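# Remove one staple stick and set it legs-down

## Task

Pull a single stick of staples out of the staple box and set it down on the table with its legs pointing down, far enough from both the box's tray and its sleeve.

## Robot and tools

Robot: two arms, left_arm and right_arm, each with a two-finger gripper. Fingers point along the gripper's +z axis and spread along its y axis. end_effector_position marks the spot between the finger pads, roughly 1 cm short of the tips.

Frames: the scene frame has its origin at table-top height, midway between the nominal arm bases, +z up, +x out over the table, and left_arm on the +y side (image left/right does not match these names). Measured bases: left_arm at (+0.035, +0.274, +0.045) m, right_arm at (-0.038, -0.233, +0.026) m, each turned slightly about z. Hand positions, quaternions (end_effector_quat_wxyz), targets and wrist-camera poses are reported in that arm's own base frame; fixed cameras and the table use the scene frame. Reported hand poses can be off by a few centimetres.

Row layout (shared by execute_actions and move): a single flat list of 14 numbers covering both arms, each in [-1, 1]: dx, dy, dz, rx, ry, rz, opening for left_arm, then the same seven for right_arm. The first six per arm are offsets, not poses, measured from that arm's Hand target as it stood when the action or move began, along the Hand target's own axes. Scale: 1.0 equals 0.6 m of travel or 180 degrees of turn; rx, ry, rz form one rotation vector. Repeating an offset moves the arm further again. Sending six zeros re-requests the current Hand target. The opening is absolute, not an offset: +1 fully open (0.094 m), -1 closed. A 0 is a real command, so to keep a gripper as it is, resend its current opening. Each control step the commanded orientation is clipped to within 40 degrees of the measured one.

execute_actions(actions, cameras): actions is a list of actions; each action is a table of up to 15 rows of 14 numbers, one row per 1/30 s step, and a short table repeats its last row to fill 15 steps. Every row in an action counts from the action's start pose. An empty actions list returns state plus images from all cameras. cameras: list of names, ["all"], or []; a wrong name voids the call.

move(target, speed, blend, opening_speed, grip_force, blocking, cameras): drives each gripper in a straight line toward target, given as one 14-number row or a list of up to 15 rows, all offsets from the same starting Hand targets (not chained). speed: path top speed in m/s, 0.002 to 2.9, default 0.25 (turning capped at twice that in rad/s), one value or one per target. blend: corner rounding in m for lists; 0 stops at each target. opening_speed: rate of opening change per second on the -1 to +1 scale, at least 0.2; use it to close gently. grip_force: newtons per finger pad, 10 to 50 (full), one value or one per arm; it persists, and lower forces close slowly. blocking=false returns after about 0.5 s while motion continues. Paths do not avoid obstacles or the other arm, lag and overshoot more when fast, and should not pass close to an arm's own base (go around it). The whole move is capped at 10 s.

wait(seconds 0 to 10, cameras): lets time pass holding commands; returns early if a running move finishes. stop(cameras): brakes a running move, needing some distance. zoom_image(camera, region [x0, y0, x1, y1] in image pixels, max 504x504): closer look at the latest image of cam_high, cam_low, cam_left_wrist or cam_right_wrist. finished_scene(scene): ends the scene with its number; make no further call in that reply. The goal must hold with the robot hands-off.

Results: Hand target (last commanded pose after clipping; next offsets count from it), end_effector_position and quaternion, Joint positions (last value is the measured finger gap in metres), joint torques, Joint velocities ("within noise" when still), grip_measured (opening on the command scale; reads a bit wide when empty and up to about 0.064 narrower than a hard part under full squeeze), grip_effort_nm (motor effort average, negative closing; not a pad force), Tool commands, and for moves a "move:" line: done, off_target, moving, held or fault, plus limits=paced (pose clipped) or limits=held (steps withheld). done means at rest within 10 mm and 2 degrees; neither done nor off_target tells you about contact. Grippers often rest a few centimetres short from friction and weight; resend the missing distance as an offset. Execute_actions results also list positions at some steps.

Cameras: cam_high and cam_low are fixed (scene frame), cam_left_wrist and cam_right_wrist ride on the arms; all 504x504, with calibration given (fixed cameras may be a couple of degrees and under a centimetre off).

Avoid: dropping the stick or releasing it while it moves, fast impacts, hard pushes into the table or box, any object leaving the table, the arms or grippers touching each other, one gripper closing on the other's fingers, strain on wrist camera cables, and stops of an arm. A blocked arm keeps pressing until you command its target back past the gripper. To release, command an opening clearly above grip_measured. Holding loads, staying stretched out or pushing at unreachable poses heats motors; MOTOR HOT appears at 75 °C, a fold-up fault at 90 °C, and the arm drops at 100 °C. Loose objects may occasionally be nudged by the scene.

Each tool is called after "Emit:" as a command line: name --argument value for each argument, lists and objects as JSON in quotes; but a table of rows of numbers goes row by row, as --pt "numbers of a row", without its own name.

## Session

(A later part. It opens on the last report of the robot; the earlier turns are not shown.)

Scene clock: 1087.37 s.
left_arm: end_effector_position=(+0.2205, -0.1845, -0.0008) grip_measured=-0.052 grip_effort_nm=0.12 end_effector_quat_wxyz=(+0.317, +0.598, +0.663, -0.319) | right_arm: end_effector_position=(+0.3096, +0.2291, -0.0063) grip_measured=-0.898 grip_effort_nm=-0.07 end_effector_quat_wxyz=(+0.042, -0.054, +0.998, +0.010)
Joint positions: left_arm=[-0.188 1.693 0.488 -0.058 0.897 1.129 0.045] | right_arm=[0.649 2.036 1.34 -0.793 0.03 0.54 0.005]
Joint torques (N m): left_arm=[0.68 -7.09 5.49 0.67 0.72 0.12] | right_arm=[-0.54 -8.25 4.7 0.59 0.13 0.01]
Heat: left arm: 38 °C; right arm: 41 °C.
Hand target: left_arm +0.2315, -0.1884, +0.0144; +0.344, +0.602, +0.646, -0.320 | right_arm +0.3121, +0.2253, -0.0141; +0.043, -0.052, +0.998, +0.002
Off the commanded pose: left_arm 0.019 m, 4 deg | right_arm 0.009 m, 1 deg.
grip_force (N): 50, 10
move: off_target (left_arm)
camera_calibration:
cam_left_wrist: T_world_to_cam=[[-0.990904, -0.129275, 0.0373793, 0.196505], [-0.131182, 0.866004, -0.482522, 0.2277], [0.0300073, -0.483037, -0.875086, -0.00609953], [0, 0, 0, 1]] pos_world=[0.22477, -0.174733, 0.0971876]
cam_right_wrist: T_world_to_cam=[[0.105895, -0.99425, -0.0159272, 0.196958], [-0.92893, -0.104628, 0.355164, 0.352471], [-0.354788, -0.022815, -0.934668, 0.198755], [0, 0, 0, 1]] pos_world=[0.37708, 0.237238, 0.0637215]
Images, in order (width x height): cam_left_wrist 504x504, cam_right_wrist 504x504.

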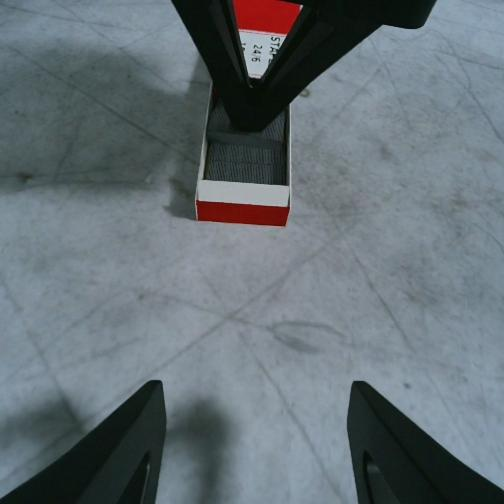

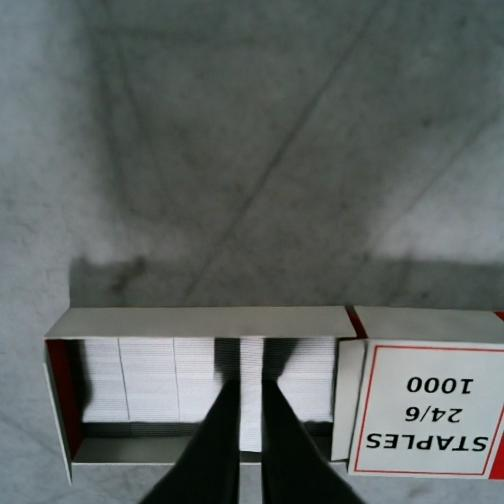

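Emit:
move --pt "0 0 0 0 0 0 -0.05 0 0 0 0 0 0 -0.55" --pt "0 0 0 0 0 0 -0.05 -0.0022 0 -0.0249 0 0 0 -0.55" --pt "0 0 0 0 0 0 -0.05 0.0008 0 0.0091 0 0 0 -0.55" --speed 0.04 --grip_force '[50, 50]' --cameras '["cam_left_wrist","cam_right_wrist"]'

Emit:
zoom_image --camera "cam_right_wrist" --region '[100, 250, 400, 480]'

Emit:
zoom_image --camera "cam_left_wrist" --region '[160, 0, 360, 230]'

Scene clock: 1101.07 s.
left_arm: end_effector_position=(+0.2205, -0.1845, -0.0008) grip_measured=-0.052 grip_effort_nm=0.12 end_effector_quat_wxyz=(+0.317, +0.598, +0.663, -0.319) | right_arm: end_effector_position=(+0.3095, +0.2291, -0.0120) grip_measured=-0.552 grip_effort_nm=0.13 end_effector_quat_wxyz=(+0.042, -0.054, +0.998, +0.010)
Joint positions: left_arm=[-0.188 1.693 0.488 -0.058 0.897 1.129 0.045] | right_arm=[0.649 2.047 1.33 -0.774 0.03 0.54 0.021]
Joint torques (N m): left_arm=[0.62 -7.06 5.44 0.68 0.68 0.1] | right_arm=[-0.54 -8.32 4.67 0.59 0.14 0.01]
Heat: left arm: 38 °C; right arm: 41 °C.
Hand target: left_arm +0.2315, -0.1884, +0.0144; +0.344, +0.602, +0.646, -0.320 | right_arm +0.3122, +0.2253, -0.0195; +0.043, -0.052, +0.998, +0.002
Off the commanded pose: left_arm 0.019 m, 4 deg | right_arm 0.009 m, 1 deg.
move: off_target (left_arm)
camera_calibration:
cam_left_wrist: T_world_to_cam=[[-0.990904, -0.129275, 0.0373793, 0.196505], [-0.131182, 0.866004, -0.482522, 0.2277], [0.0300073, -0.483037, -0.875086, -0.00609953], [0, 0, 0, 1]] pos_world=[0.22477, -0.174733, 0.0971876]
cam_right_wrist: T_world_to_cam=[[0.105925, -0.994256, -0.0153052, 0.19672], [-0.92859, -0.104411, 0.356116, 0.354287], [-0.355669, -0.0235095, -0.934316, 0.193804], [0, 0, 0, 1]] pos_world=[0.377079, 0.237138, 0.057918]
Images, in order (width x height): cam_left_wrist 504x504, cam_right_wrist 504x504.

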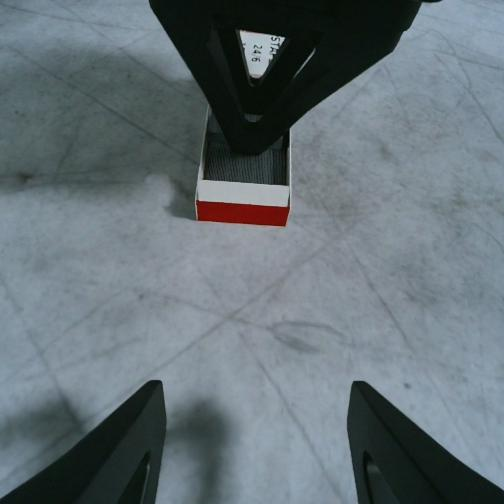

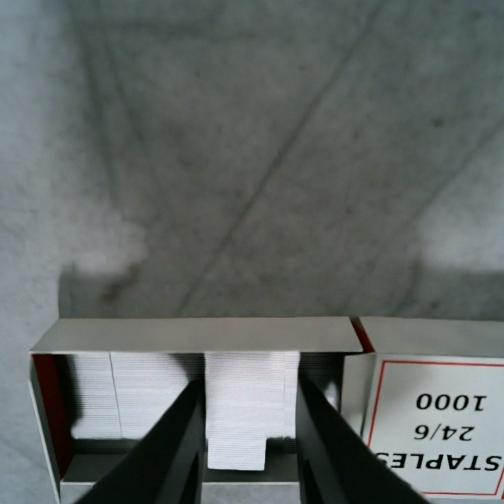

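Scaled by 1.680 from the camera's 504x504 image, which has a finer 720x720 frame.

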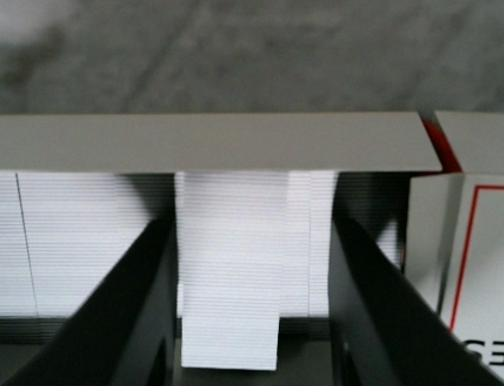

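Scaled by 2.191 from the camera's 504x504 image, which has a finer 720x720 frame.

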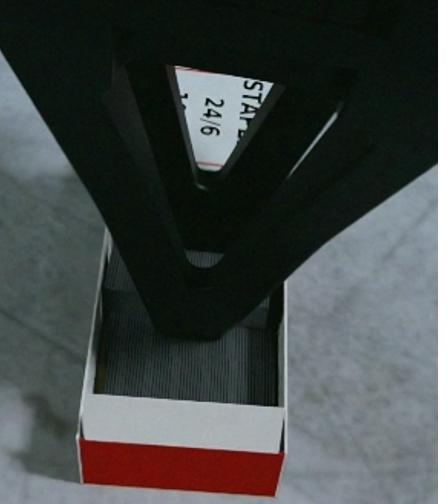

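Emit:
move --target '[0,0,0,0,0,0,-0.05,0,0,0,0,0,0,-0.9]' --speed 0.04 --grip_force '[50, 10]' --cameras '["cam_left_wrist","cam_right_wrist"]'

Emit:
zoom_image --camera "cam_right_wrist" --region '[100, 250, 400, 480]'

Scene clock: 1110.80 s.
left_arm: end_effector_position=(+0.2205, -0.1845, -0.0008) grip_measured=-0.052 grip_effort_nm=0.12 end_effector_quat_wxyz=(+0.317, +0.598, +0.663, -0.319) | right_arm: end_effector_position=(+0.3096, +0.2291, -0.0120) grip_measured=-0.731 grip_effort_nm=-0.24 end_effector_quat_wxyz=(+0.042, -0.054, +0.998, +0.010)
Joint positions: left_arm=[-0.188 1.693 0.488 -0.058 0.897 1.129 0.045] | right_arm=[0.649 2.047 1.33 -0.774 0.03 0.54 0.013]
Joint torques (N m): left_arm=[0.64 -7.04 5.37 0.68 0.69 0.08] | right_arm=[-0.54 -8.34 4.68 0.58 0.13 0]
Heat: left arm: 38 °C; right arm: 41 °C.
Hand target: left_arm +0.2315, -0.1884, +0.0144; +0.344, +0.602, +0.646, -0.320 | right_arm +0.3121, +0.2253, -0.0195; +0.043, -0.052, +0.998, +0.002
Off the commanded pose: left_arm 0.019 m, 4 deg | right_arm 0.009 m, 1 deg.
grip_force (N): 50, 10
move: off_target (left_arm)
camera_calibration:
cam_left_wrist: T_world_to_cam=[[-0.990904, -0.129275, 0.0373793, 0.196505], [-0.131182, 0.866004, -0.482522, 0.2277], [0.0300073, -0.483037, -0.875086, -0.00609953], [0, 0, 0, 1]] pos_world=[0.22477, -0.174733, 0.0971876]
cam_right_wrist: T_world_to_cam=[[0.105924, -0.994252, -0.0155861, 0.196837], [-0.928702, -0.104518, 0.355792, 0.354347], [-0.355376, -0.0232121, -0.934435, 0.193727], [0, 0, 0, 1]] pos_world=[0.37708, 0.237238, 0.0580193]
Images, in order (width x height): cam_left_wrist 504x504, cam_right_wrist 504x504.

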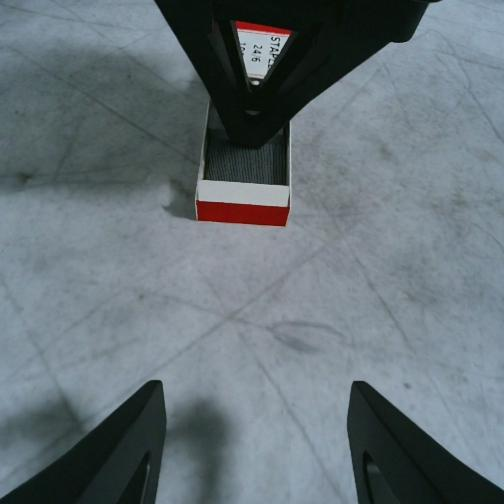

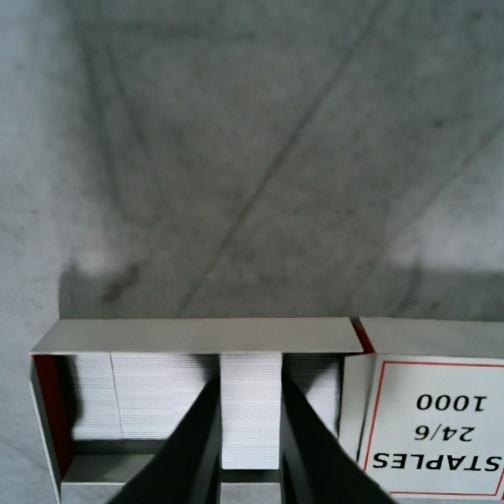

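Scaled by 1.680 from the camera's 504x504 image, which has a finer 720x720 frame.

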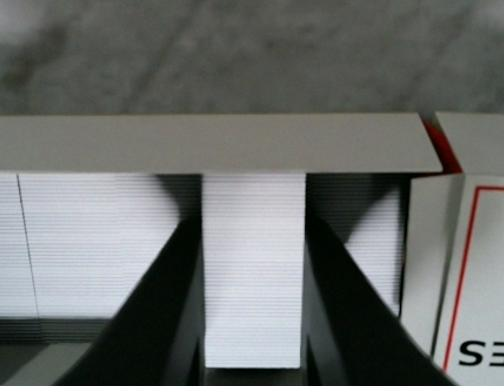

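Emit:
move --target '[0,0,0,0,0,0,-0.05,-0.0080,0,-0.0913,0,0,0,-0.9]' --speed 0.08 --cameras '["cam_left_wrist","cam_right_wrist"]'

Emit:
zoom_image --camera "cam_right_wrist" --region '[100, 250, 400, 504]'

Emit:
zoom_image --camera "cam_left_wrist" --region '[160, 0, 360, 230]'

Scene clock: 1121.30 s.
left_arm: end_effector_position=(+0.2205, -0.1845, -0.0008) grip_measured=-0.052 grip_effort_nm=0.12 end_effector_quat_wxyz=(+0.317, +0.598, +0.663, -0.319) | right_arm: end_effector_position=(+0.3022, +0.2235, +0.0146) grip_measured=-0.731 grip_effort_nm=-0.26 end_effector_quat_wxyz=(+0.018, -0.054, +0.998, -0.006)
Joint positions: left_arm=[-0.188 1.693 0.488 -0.058 0.897 1.129 0.045] | right_arm=[0.649 2.022 1.412 -0.938 0.03 0.54 0.013]
Joint torques (N m): left_arm=[0.65 -7.01 5.44 0.69 0.73 0.11] | right_arm=[-0.53 -12.64 7.31 0.21 0.13 0]
Heat: left arm: 38 °C; right arm: 41 °C.
Hand target: left_arm +0.2315, -0.1884, +0.0144; +0.344, +0.602, +0.646, -0.320 | right_arm +0.3122, +0.2253, +0.0355; +0.043, -0.052, +0.998, +0.002
Off the commanded pose: left_arm 0.019 m, 4 deg | right_arm 0.023 m, 3 deg.
grip_force (N): 50, 10
move: off_target (left_arm, right_arm)
camera_calibration:
cam_left_wrist: T_world_to_cam=[[-0.990904, -0.129275, 0.0373793, 0.196505], [-0.131182, 0.866004, -0.482522, 0.2277], [0.0300073, -0.483037, -0.875086, -0.00609953], [0, 0, 0, 1]] pos_world=[0.22477, -0.174733, 0.0971876]
cam_right_wrist: T_world_to_cam=[[0.105882, -0.994275, 0.0143773, 0.192038], [-0.911206, -0.0912274, 0.401722, 0.32854], [-0.398111, -0.0556361, -0.915649, 0.235672], [0, 0, 0, 1]] pos_world=[0.372858, 0.234022, 0.0810503]
Images, in order (width x height): cam_left_wrist 504x504, cam_right_wrist 504x504.

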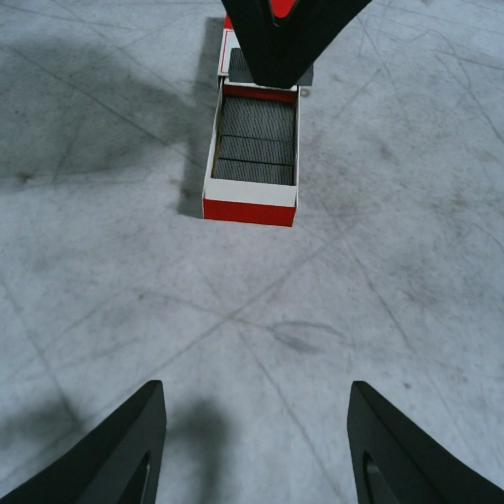

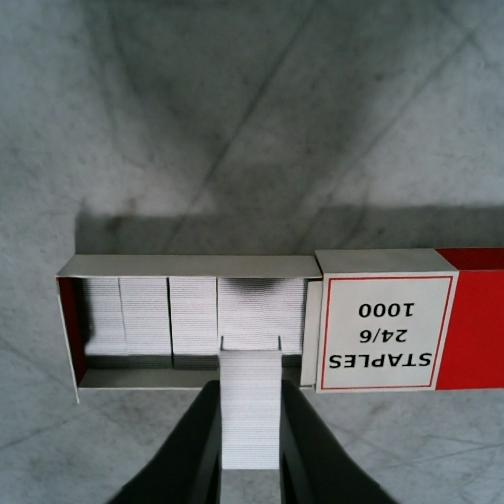

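Scaled by 1.680 from the camera's 504x504 image, which has a finer 720x720 frame.

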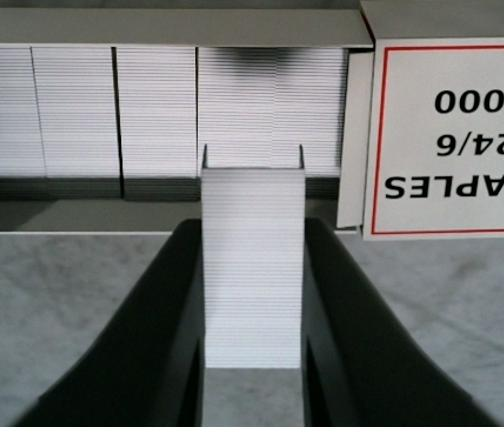

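Scaled by 2.191 from the camera's 504x504 image, which has a finer 720x720 frame.

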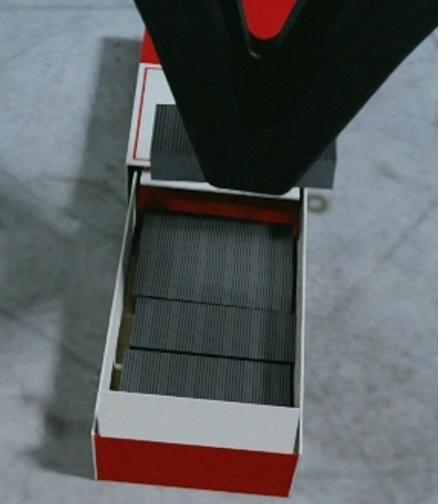

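Emit:
move --pt "0 0 0 0 0 0 -0.05 -0.0065 0 -0.0747 0 0 0 -0.9" --pt "0 0 0 0 0 0 -0.05 -0.2160 -0.0393 -0.0563 0 0 0 -0.9" --speed 0.15 --blend '[0.02, 0]' --cameras '["cam_left_wrist","cam_right_wrist","cam_high"]'

Scene clock: 1138.03 s.
left_arm: end_effector_position=(+0.2205, -0.1845, -0.0008) grip_measured=-0.052 grip_effort_nm=0.12 end_effector_quat_wxyz=(+0.317, +0.598, +0.663, -0.319) | right_arm: end_effector_position=(+0.4380, +0.2140, +0.0839) grip_measured=-0.731 grip_effort_nm=-0.26 end_effector_quat_wxyz=(+0.047, -0.048, +0.998, +0.004)
Joint positions: left_arm=[-0.188 1.693 0.488 -0.058 0.897 1.129 0.045] | right_arm=[0.464 2.407 2.317 -1.391 0.03 0.367 0.013]
Joint torques (N m): left_arm=[0.64 -6.95 5.42 0.66 0.73 0.09] | right_arm=[-0.05 -10.84 8.01 0.34 0 -0.08]
Heat: left arm: 38 °C; right arm: 42 °C.
Hand target: left_arm +0.2315, -0.1884, +0.0144; +0.344, +0.602, +0.646, -0.320 | right_arm +0.4401, +0.2149, +0.0804; +0.043, -0.052, +0.998, +0.002
Off the commanded pose: left_arm 0.019 m, 4 deg | right_arm 0.004 m, 1 deg.
grip_force (N): 50, 10
move: off_target (left_arm)
camera_calibration:
cam_left_wrist: T_world_to_cam=[[-0.990904, -0.129275, 0.0373793, 0.196505], [-0.131182, 0.866004, -0.482522, 0.2277], [0.0300073, -0.483037, -0.875086, -0.00609953], [0, 0, 0, 1]] pos_world=[0.22477, -0.174733, 0.0971876]
cam_right_wrist: T_world_to_cam=[[0.0931386, -0.995646, -0.00388702, 0.174612], [-0.933746, -0.0887019, 0.346772, 0.437562], [-0.345607, -0.0286684, -0.937941, 0.325799], [0, 0, 0, 1]] pos_world=[0.504907, 0.222004, 0.154525]
Images, in order (width x height): cam_high 504x504, cam_left_wrist 504x504, cam_right_wrist 504x504.

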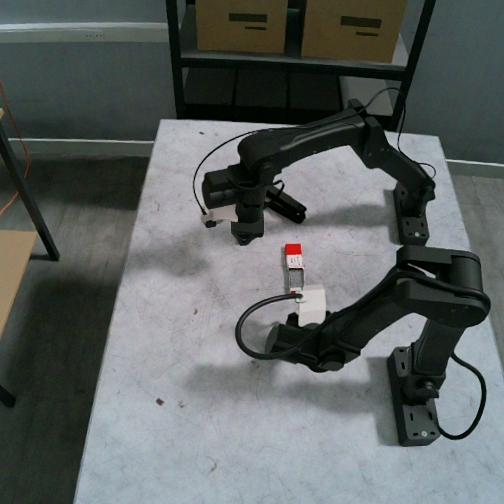

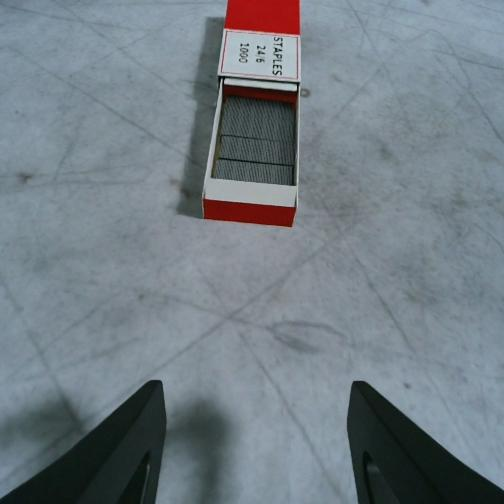

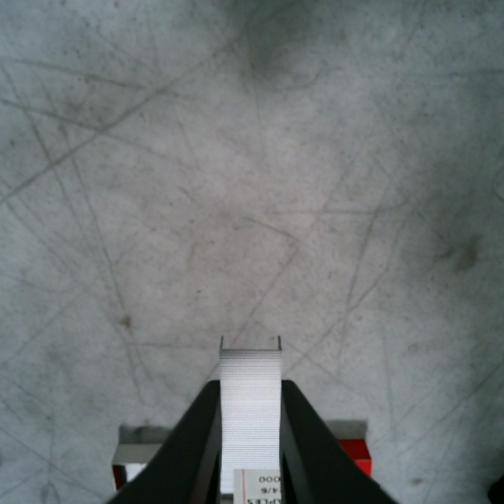

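Emit:
move --target '[0,0,0,0,0,0,-0.05,0.0133,0,0.1500,0,0,0,-0.9]' --speed 0.1 --cameras '["cam_right_wrist","cam_left_wrist"]'

Emit:
zoom_image --camera "cam_right_wrist" --region '[150, 280, 350, 480]'

Scene clock: 1147.63 s.
left_arm: end_effector_position=(+0.2205, -0.1845, -0.0008) grip_measured=-0.052 grip_effort_nm=0.12 end_effector_quat_wxyz=(+0.317, +0.598, +0.663, -0.319) | right_arm: end_effector_position=(+0.4388, +0.2145, -0.0005) grip_measured=-0.731 grip_effort_nm=-0.26 end_effector_quat_wxyz=(+0.045, -0.048, +0.998, +0.004)
Joint positions: left_arm=[-0.188 1.693 0.488 -0.058 0.897 1.129 0.045] | right_arm=[0.464 2.423 2.01 -1.072 0.03 0.367 0.013]
Joint torques (N m): left_arm=[0.65 -6.99 5.52 0.7 0.73 0.11] | right_arm=[-0.05 -11.33 5.38 0.61 0.01 -0.07]
Heat: left arm: 38 °C; right arm: 43 °C.
Hand target: left_arm +0.2315, -0.1884, +0.0144; +0.344, +0.602, +0.646, -0.320 | right_arm +0.4400, +0.2149, -0.0101; +0.043, -0.052, +0.998, +0.002
Off the commanded pose: left_arm 0.019 m, 4 deg | right_arm 0.010 m, 1 deg.
grip_force (N): 50, 10
move: off_target (left_arm)
camera_calibration:
cam_left_wrist: T_world_to_cam=[[-0.990904, -0.129275, 0.0373793, 0.196505], [-0.131182, 0.866004, -0.482522, 0.2277], [0.0300073, -0.483037, -0.875086, -0.00609953], [0, 0, 0, 1]] pos_world=[0.22477, -0.174733, 0.0971876]
cam_right_wrist: T_world_to_cam=[[0.0931794, -0.995646, -0.00253391, 0.174572], [-0.932556, -0.088166, 0.350094, 0.466926], [-0.348793, -0.0302586, -0.936711, 0.248678], [0, 0, 0, 1]] pos_world=[0.505906, 0.222504, 0.0699137]
Images, in order (width x height): cam_left_wrist 504x504, cam_right_wrist 504x504.

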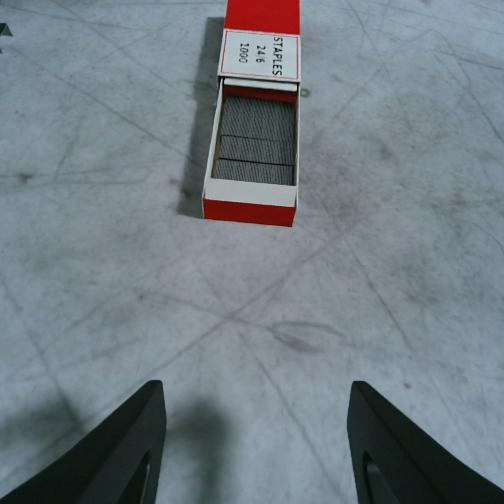

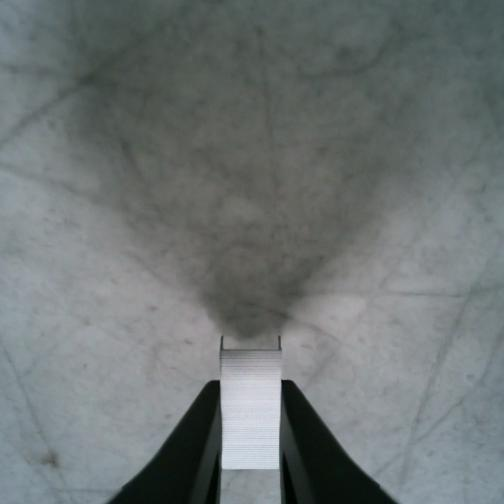

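Scaled by 2.520 from the camera's 504x504 image, which has a finer 720x720 frame.

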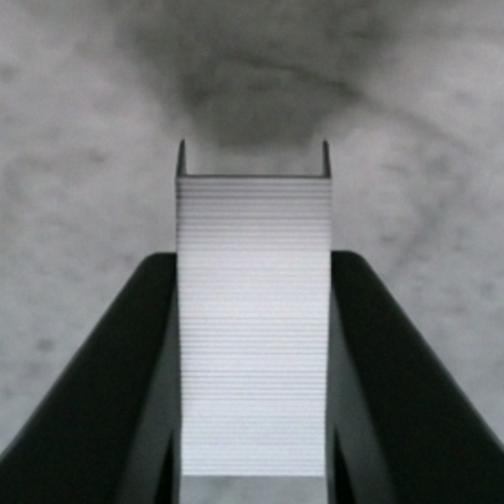

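Emit:
move --target '[0,0,0,0,0,0,-0.05,0.0018,0,0.0200,0,0,0,-0.9]' --speed 0.05 --cameras '["cam_right_wrist"]'

Emit:
zoom_image --camera "cam_right_wrist" --region '[150, 280, 350, 480]'

Scene clock: 1152.67 s.
left_arm: end_effector_position=(+0.2205, -0.1845, -0.0008) grip_measured=-0.052 grip_effort_nm=0.12 end_effector_quat_wxyz=(+0.317, +0.598, +0.663, -0.319) | right_arm: end_effector_position=(+0.4400, +0.2150, -0.0103) grip_measured=-0.731 grip_effort_nm=-0.26 end_effector_quat_wxyz=(+0.048, -0.048, +0.998, +0.005)
Joint positions: left_arm=[-0.188 1.693 0.488 -0.058 0.897 1.129 0.045] | right_arm=[0.464 2.431 1.985 -1.033 0.03 0.367 0.013]
Joint torques (N m): left_arm=[0.61 -6.99 5.49 0.67 0.71 0.08] | right_arm=[-0.03 -11.15 5.15 0.62 0.01 -0.07]
Heat: left arm: 38 °C; right arm: 42 °C.
Hand target: left_arm +0.2315, -0.1884, +0.0144; +0.344, +0.602, +0.646, -0.320 | right_arm +0.4399, +0.2149, -0.0222; +0.043, -0.052, +0.998, +0.002
Off the commanded pose: left_arm 0.019 m, 4 deg | right_arm 0.012 m, 1 deg.
grip_force (N): 50, 10
move: off_target (left_arm, right_arm)
camera_calibration:
cam_right_wrist: T_world_to_cam=[[0.0931319, -0.995643, -0.00467244, 0.175026], [-0.934335, -0.0890167, 0.3451, 0.472388], [-0.344013, -0.0277742, -0.938554, 0.237316], [0, 0, 0, 1]] pos_world=[0.506708, 0.222905, 0.0605302]
Images, in order (width x height): cam_right_wrist 504x504.

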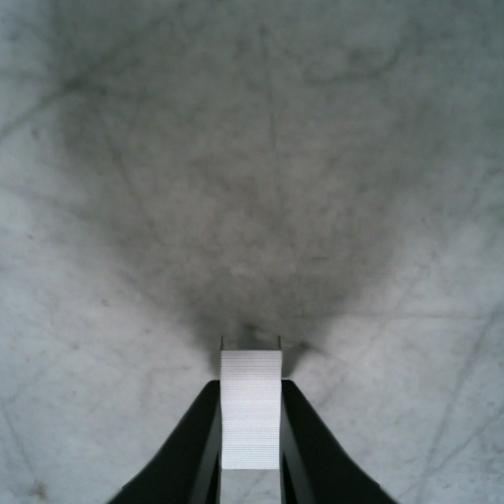

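Scaled by 2.520 from the camera's 504x504 image, which has a finer 720x720 frame.

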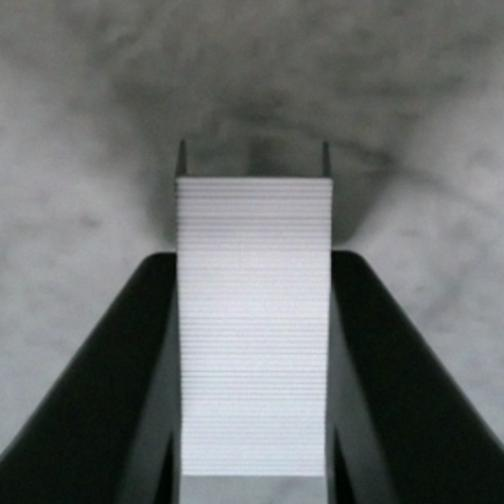

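Emit:
move --target '[0,0,0,0,0,0,-0.05,0.0006,0,0.0066,0,0,0,-0.9]' --speed 0.03 --cameras '["cam_right_wrist"]'

Emit:
zoom_image --camera "cam_right_wrist" --region '[150, 280, 350, 480]'

Scene clock: 1160.27 s.
left_arm: end_effector_position=(+0.2205, -0.1845, -0.0008) grip_measured=-0.052 grip_effort_nm=0.12 end_effector_quat_wxyz=(+0.317, +0.598, +0.663, -0.319) | right_arm: end_effector_position=(+0.4407, +0.2154, -0.0121) grip_measured=-0.731 grip_effort_nm=-0.26 end_effector_quat_wxyz=(+0.050, -0.048, +0.998, +0.006)
Joint positions: left_arm=[-0.188 1.693 0.488 -0.058 0.897 1.129 0.045] | right_arm=[0.464 2.431 1.977 -1.02 0.03 0.367 0.013]
Joint torques (N m): left_arm=[0.68 -7.05 5.49 0.67 0.7 0.09] | right_arm=[-0.03 -10.84 5.05 0.62 0.01 -0.08]
Heat: left arm: 38 °C; right arm: 42 °C.
Hand target: left_arm +0.2315, -0.1884, +0.0144; +0.344, +0.602, +0.646, -0.320 | right_arm +0.4399, +0.2149, -0.0261; +0.043, -0.052, +0.998, +0.002
Off the commanded pose: left_arm 0.019 m, 4 deg | right_arm 0.014 m, 1 deg.
grip_force (N): 50, 10
move: off_target (left_arm, right_arm)
camera_calibration:
cam_right_wrist: T_world_to_cam=[[0.093176, -0.995629, -0.00636972, 0.175346], [-0.935856, -0.0897622, 0.34076, 0.47459], [-0.339842, -0.0257895, -0.940129, 0.233637], [0, 0, 0, 1]] pos_world=[0.507209, 0.223206, 0.0590443]
Images, in order (width x height): cam_right_wrist 504x504.

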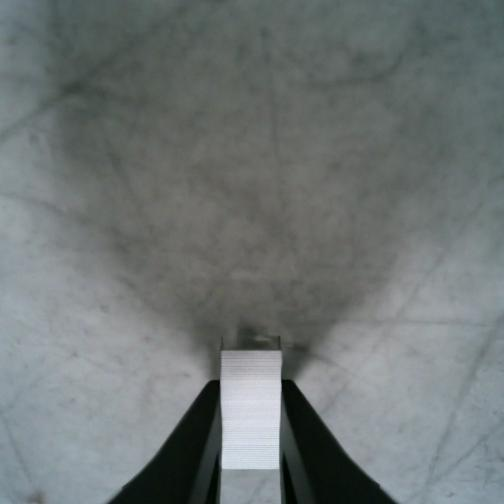

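Scaled by 2.520 from the camera's 504x504 image, which has a finer 720x720 frame.

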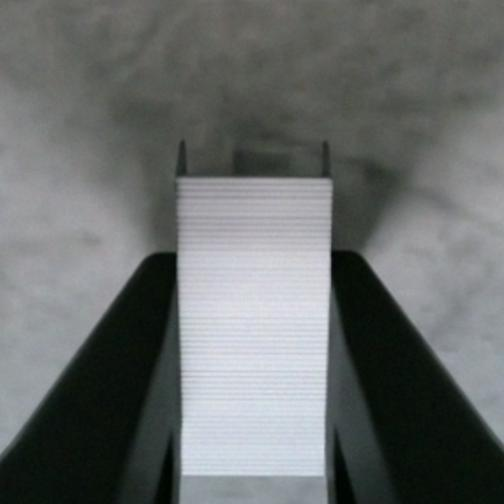

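Emit:
move --pt "0 0 0 0 0 0 -0.05 -0.0029 0 -0.0332 0 0 0 -0.9" --pt "0 0 0 0 0 0 -0.05 0 0 0 0 0 0 -0.9" --speed 0.05 --cameras '["cam_right_wrist"]'

Emit:
zoom_image --camera "cam_right_wrist" --region '[150, 280, 350, 480]'

Scene clock: 1167.77 s.
left_arm: end_effector_position=(+0.2205, -0.1845, -0.0008) grip_measured=-0.052 grip_effort_nm=0.12 end_effector_quat_wxyz=(+0.317, +0.598, +0.663, -0.319) | right_arm: end_effector_position=(+0.4406, +0.2154, -0.0122) grip_measured=-0.731 grip_effort_nm=-0.26 end_effector_quat_wxyz=(+0.050, -0.048, +0.998, +0.006)
Joint positions: left_arm=[-0.188 1.693 0.488 -0.058 0.897 1.129 0.045] | right_arm=[0.464 2.431 1.977 -1.02 0.03 0.367 0.013]
Joint torques (N m): left_arm=[0.54 -7.02 5.46 0.66 0.73 0.1] | right_arm=[-0.02 -10.84 5.09 0.63 0.01 -0.08]
Heat: left arm: 38 °C; right arm: 41 °C.
Hand target: left_arm +0.2315, -0.1884, +0.0144; +0.344, +0.602, +0.646, -0.320 | right_arm +0.4399, +0.2149, -0.0261; +0.043, -0.052, +0.998, +0.002
Off the commanded pose: left_arm 0.019 m, 4 deg | right_arm 0.014 m, 1 deg.
grip_force (N): 50, 10
move: off_target (left_arm, right_arm)
camera_calibration:
cam_right_wrist: T_world_to_cam=[[0.0932057, -0.995627, -0.00630489, 0.175236], [-0.935745, -0.0897596, 0.341064, 0.474447], [-0.340139, -0.0258894, -0.940019, 0.233671], [0, 0, 0, 1]] pos_world=[0.507109, 0.223106, 0.0589434]
Images, in order (width x height): cam_right_wrist 504x504.

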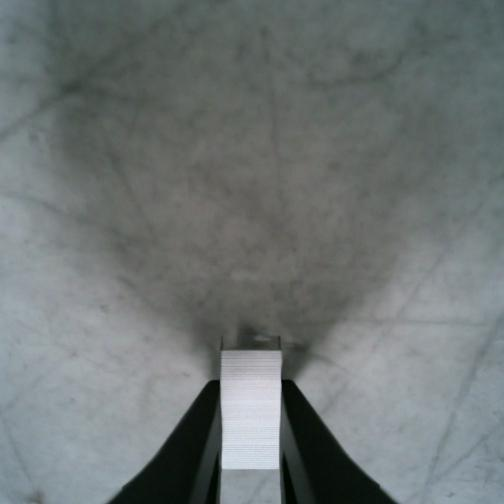

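Scaled by 2.520 from the camera's 504x504 image, which has a finer 720x720 frame.

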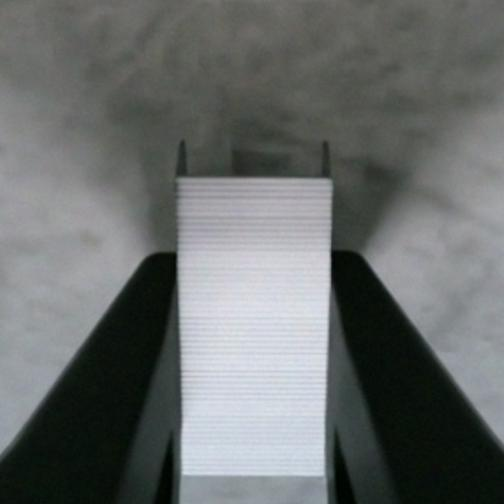

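Emit:
move --target '[0.0233,0.2352,-0.0047,0,0,0,-0.05,0,0,0,0,0,0,-0.9]' --speed 0.15 --cameras '["cam_left_wrist"]'

Emit:
zoom_image --camera "cam_left_wrist" --region '[150, 100, 350, 300]'

Scene clock: 1185.27 s.
left_arm: end_effector_position=(+0.3652, -0.1653, -0.0001) grip_measured=-0.052 grip_effort_nm=0.12 end_effector_quat_wxyz=(+0.331, +0.603, +0.657, -0.309) | right_arm: end_effector_position=(+0.4407, +0.2154, -0.0122) grip_measured=-0.731 grip_effort_nm=-0.26 end_effector_quat_wxyz=(+0.050, -0.048, +0.998, +0.006)
Joint positions: left_arm=[-0.06 2.109 1.131 -0.408 0.926 1.332 0.045] | right_arm=[0.464 2.431 1.977 -1.02 0.03 0.367 0.013]
Joint torques (N m): left_arm=[0.35 -7.86 6.38 0.47 0.79 0.12] | right_arm=[-0.03 -10.82 5.08 0.61 0.01 -0.08]
Heat: left arm: 38 °C; right arm: 41 °C.
Hand target: left_arm +0.3715, -0.1683, +0.0044; +0.344, +0.602, +0.646, -0.320 | right_arm +0.4399, +0.2149, -0.0261; +0.043, -0.052, +0.998, +0.002
Off the commanded pose: left_arm 0.008 m, 2 deg | right_arm 0.014 m, 1 deg.
grip_force (N): 50, 10
move: off_target (right_arm)
camera_calibration:
cam_left_wrist: T_world_to_cam=[[-0.991473, -0.130307, 0.00151875, 0.342363], [-0.114352, 0.864366, -0.489689, 0.224122], [0.0624973, -0.485687, -0.871896, -0.0127932], [0, 0, 0, 1]] pos_world=[0.365872, -0.155325, 0.098076]
Images, in order (width x height): cam_left_wrist 504x504.

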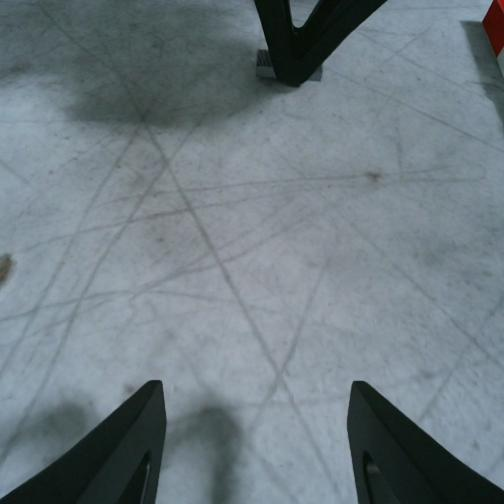

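Scaled by 2.520 from the camera's 504x504 image, which has a finer 720x720 frame.

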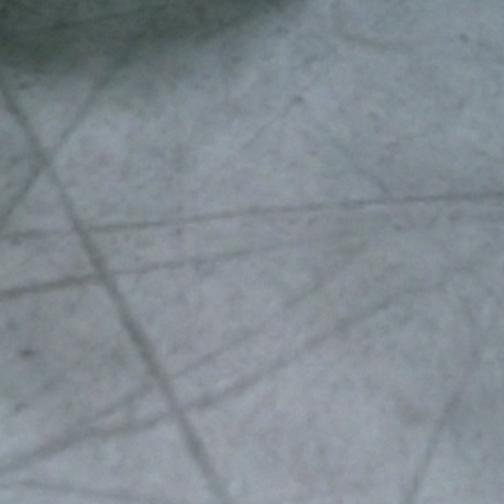

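Emit:
zoom_image --camera "cam_left_wrist" --region '[220, 0, 380, 130]'

Scaled by 3.150 from the camera's 504x504 image, which has a finer 720x720 frame.

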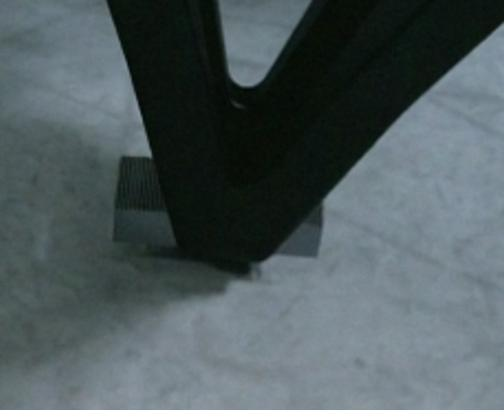

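Emit:
move --target '[0,0,0,0,0,0,-0.05,0.0008,0,0.0083,0,0,0,-0.9]' --speed 0.03 --cameras '["cam_left_wrist"]'

Emit:
zoom_image --camera "cam_left_wrist" --region '[220, 0, 380, 130]'

Scene clock: 1195.97 s.
left_arm: end_effector_position=(+0.3650, -0.1653, -0.0001) grip_measured=-0.052 grip_effort_nm=0.12 end_effector_quat_wxyz=(+0.330, +0.603, +0.657, -0.309) | right_arm: end_effector_position=(+0.4404, +0.2153, -0.0177) grip_measured=-0.731 grip_effort_nm=-0.26 end_effector_quat_wxyz=(+0.049, -0.048, +0.998, +0.005)
Joint positions: left_arm=[-0.06 2.109 1.131 -0.409 0.926 1.333 0.045] | right_arm=[0.464 2.438 1.968 -1.006 0.03 0.367 0.013]
Joint torques (N m): left_arm=[0.4 -7.86 6.5 0.45 0.77 0.13] | right_arm=[-0.05 -10.96 5.03 0.63 0 -0.07]
Heat: left arm: 38 °C; right arm: 40 °C.
Hand target: left_arm +0.3715, -0.1683, +0.0044; +0.344, +0.602, +0.646, -0.320 | right_arm +0.4399, +0.2149, -0.0311; +0.043, -0.052, +0.998, +0.002
Off the commanded pose: left_arm 0.008 m, 2 deg | right_arm 0.013 m, 1 deg.
grip_force (N): 50, 10
move: off_target (right_arm)
camera_calibration:
cam_left_wrist: T_world_to_cam=[[-0.991528, -0.12988, 0.00205781, 0.342299], [-0.114254, 0.864483, -0.489504, 0.224027], [0.0617978, -0.485592, -0.871998, -0.0125934], [0, 0, 0, 1]] pos_world=[0.365773, -0.155325, 0.0979762]
Images, in order (width x height): cam_left_wrist 504x504.

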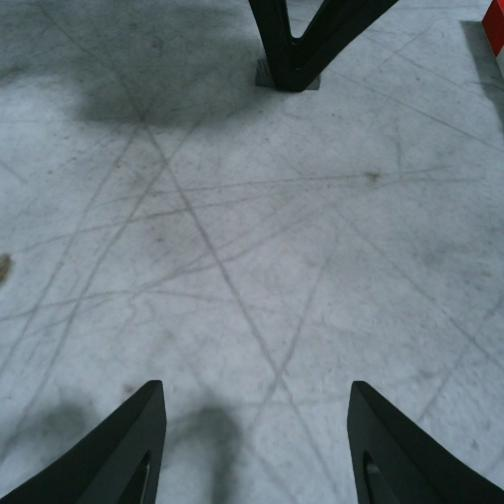

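Scaled by 3.150 from the camera's 504x504 image, which has a finer 720x720 frame.

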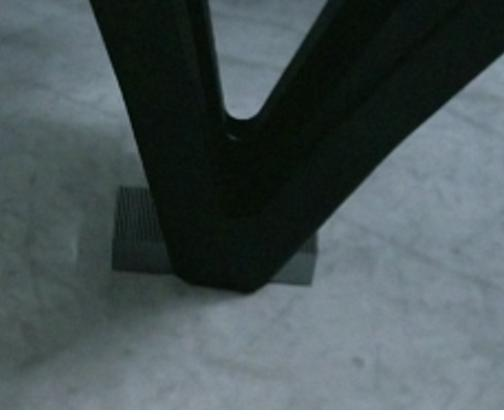

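Emit:
move --pt "0 0 0 0 0 0 -0.05 0 0 0 0 0 0 -0.55" --pt "0 0 0 0 0 0 -0.05 -0.0116 0 -0.1328 0 0 0 -0.55" --speed 0.06 --grip_force '[50, 20]' --cameras '["cam_left_wrist","cam_right_wrist","cam_high"]'

Emit:
zoom_image --camera "cam_left_wrist" --region '[220, 0, 380, 130]'

Emit:
zoom_image --camera "cam_right_wrist" --region '[150, 250, 350, 450]'

Scene clock: 1207.97 s.
left_arm: end_effector_position=(+0.3650, -0.1653, -0.0001) grip_measured=-0.052 grip_effort_nm=0.12 end_effector_quat_wxyz=(+0.330, +0.603, +0.657, -0.309) | right_arm: end_effector_position=(+0.4342, +0.2121, +0.0292) grip_measured=-0.552 grip_effort_nm=0.13 end_effector_quat_wxyz=(+0.024, -0.048, +0.999, -0.006)
Joint positions: left_arm=[-0.06 2.109 1.131 -0.409 0.926 1.333 0.045] | right_arm=[0.464 2.438 2.159 -1.252 0.03 0.367 0.021]
Joint torques (N m): left_arm=[0.35 -7.8 6.37 0.45 0.77 0.11] | right_arm=[-0.03 -14.8 7.9 0.24 0 -0.08]
Heat: left arm: 39 °C; right arm: 42 °C.
Hand target: left_arm +0.3715, -0.1683, +0.0044; +0.344, +0.602, +0.646, -0.320 | right_arm +0.4399, +0.2149, +0.0489; +0.043, -0.052, +0.998, +0.002
Off the commanded pose: left_arm 0.008 m, 2 deg | right_arm 0.021 m, 2 deg.
grip_force (N): 50, 20
move: off_target (right_arm)
camera_calibration:
cam_left_wrist: T_world_to_cam=[[-0.991528, -0.12988, 0.00205781, 0.342299], [-0.114254, 0.864483, -0.489504, 0.224027], [0.0617978, -0.485592, -0.871998, -0.0125934], [0, 0, 0, 1]] pos_world=[0.365773, -0.155325, 0.0979762]
cam_right_wrist: T_world_to_cam=[[0.0933539, -0.995535, 0.0139714, 0.172197], [-0.917399, -0.0805574, 0.389729, 0.442659], [-0.386864, -0.0492001, -0.920824, 0.294851], [0, 0, 0, 1]] pos_world=[0.504087, 0.221595, 0.0965829]
Images, in order (width x height): cam_high 504x504, cam_left_wrist 504x504, cam_right_wrist 504x504.

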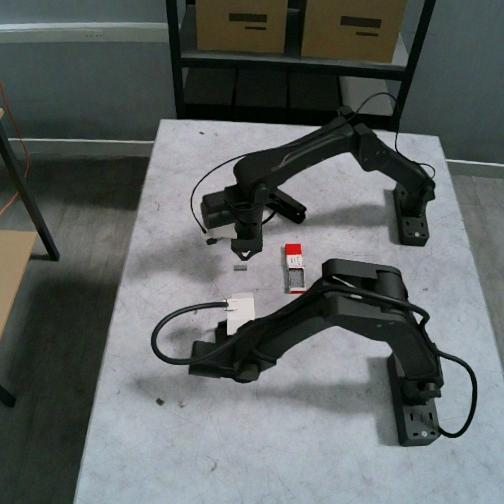

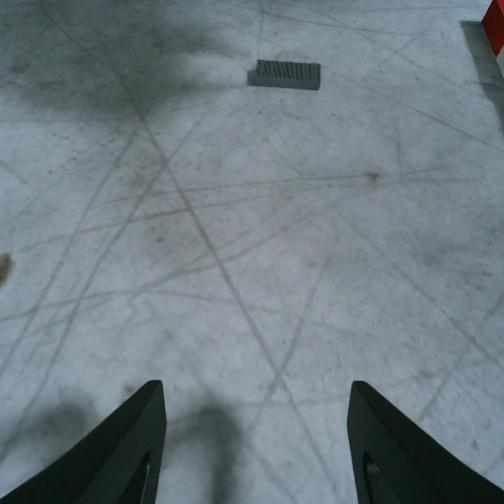

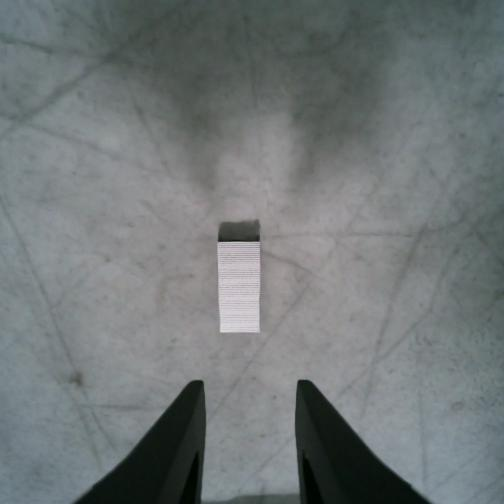

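Scaled by 3.150 from the camera's 504x504 image, which has a finer 720x720 frame.

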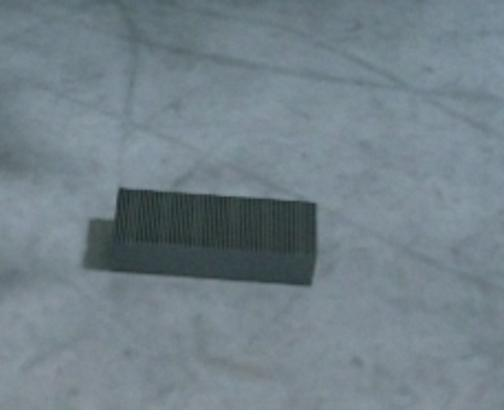

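Scaled by 2.520 from the camera's 504x504 image, which has a finer 720x720 frame.

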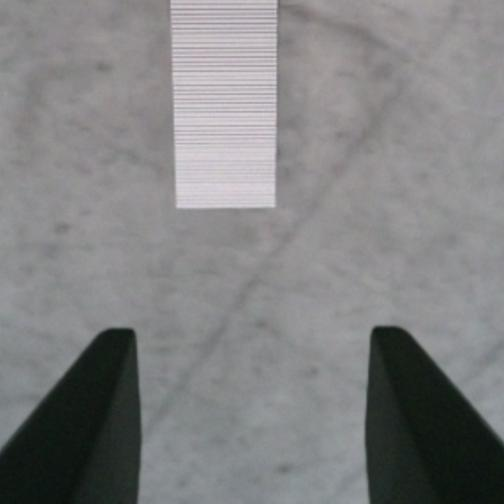

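Emit:
finished_scene --scene 1

The scene is finished: the task was done.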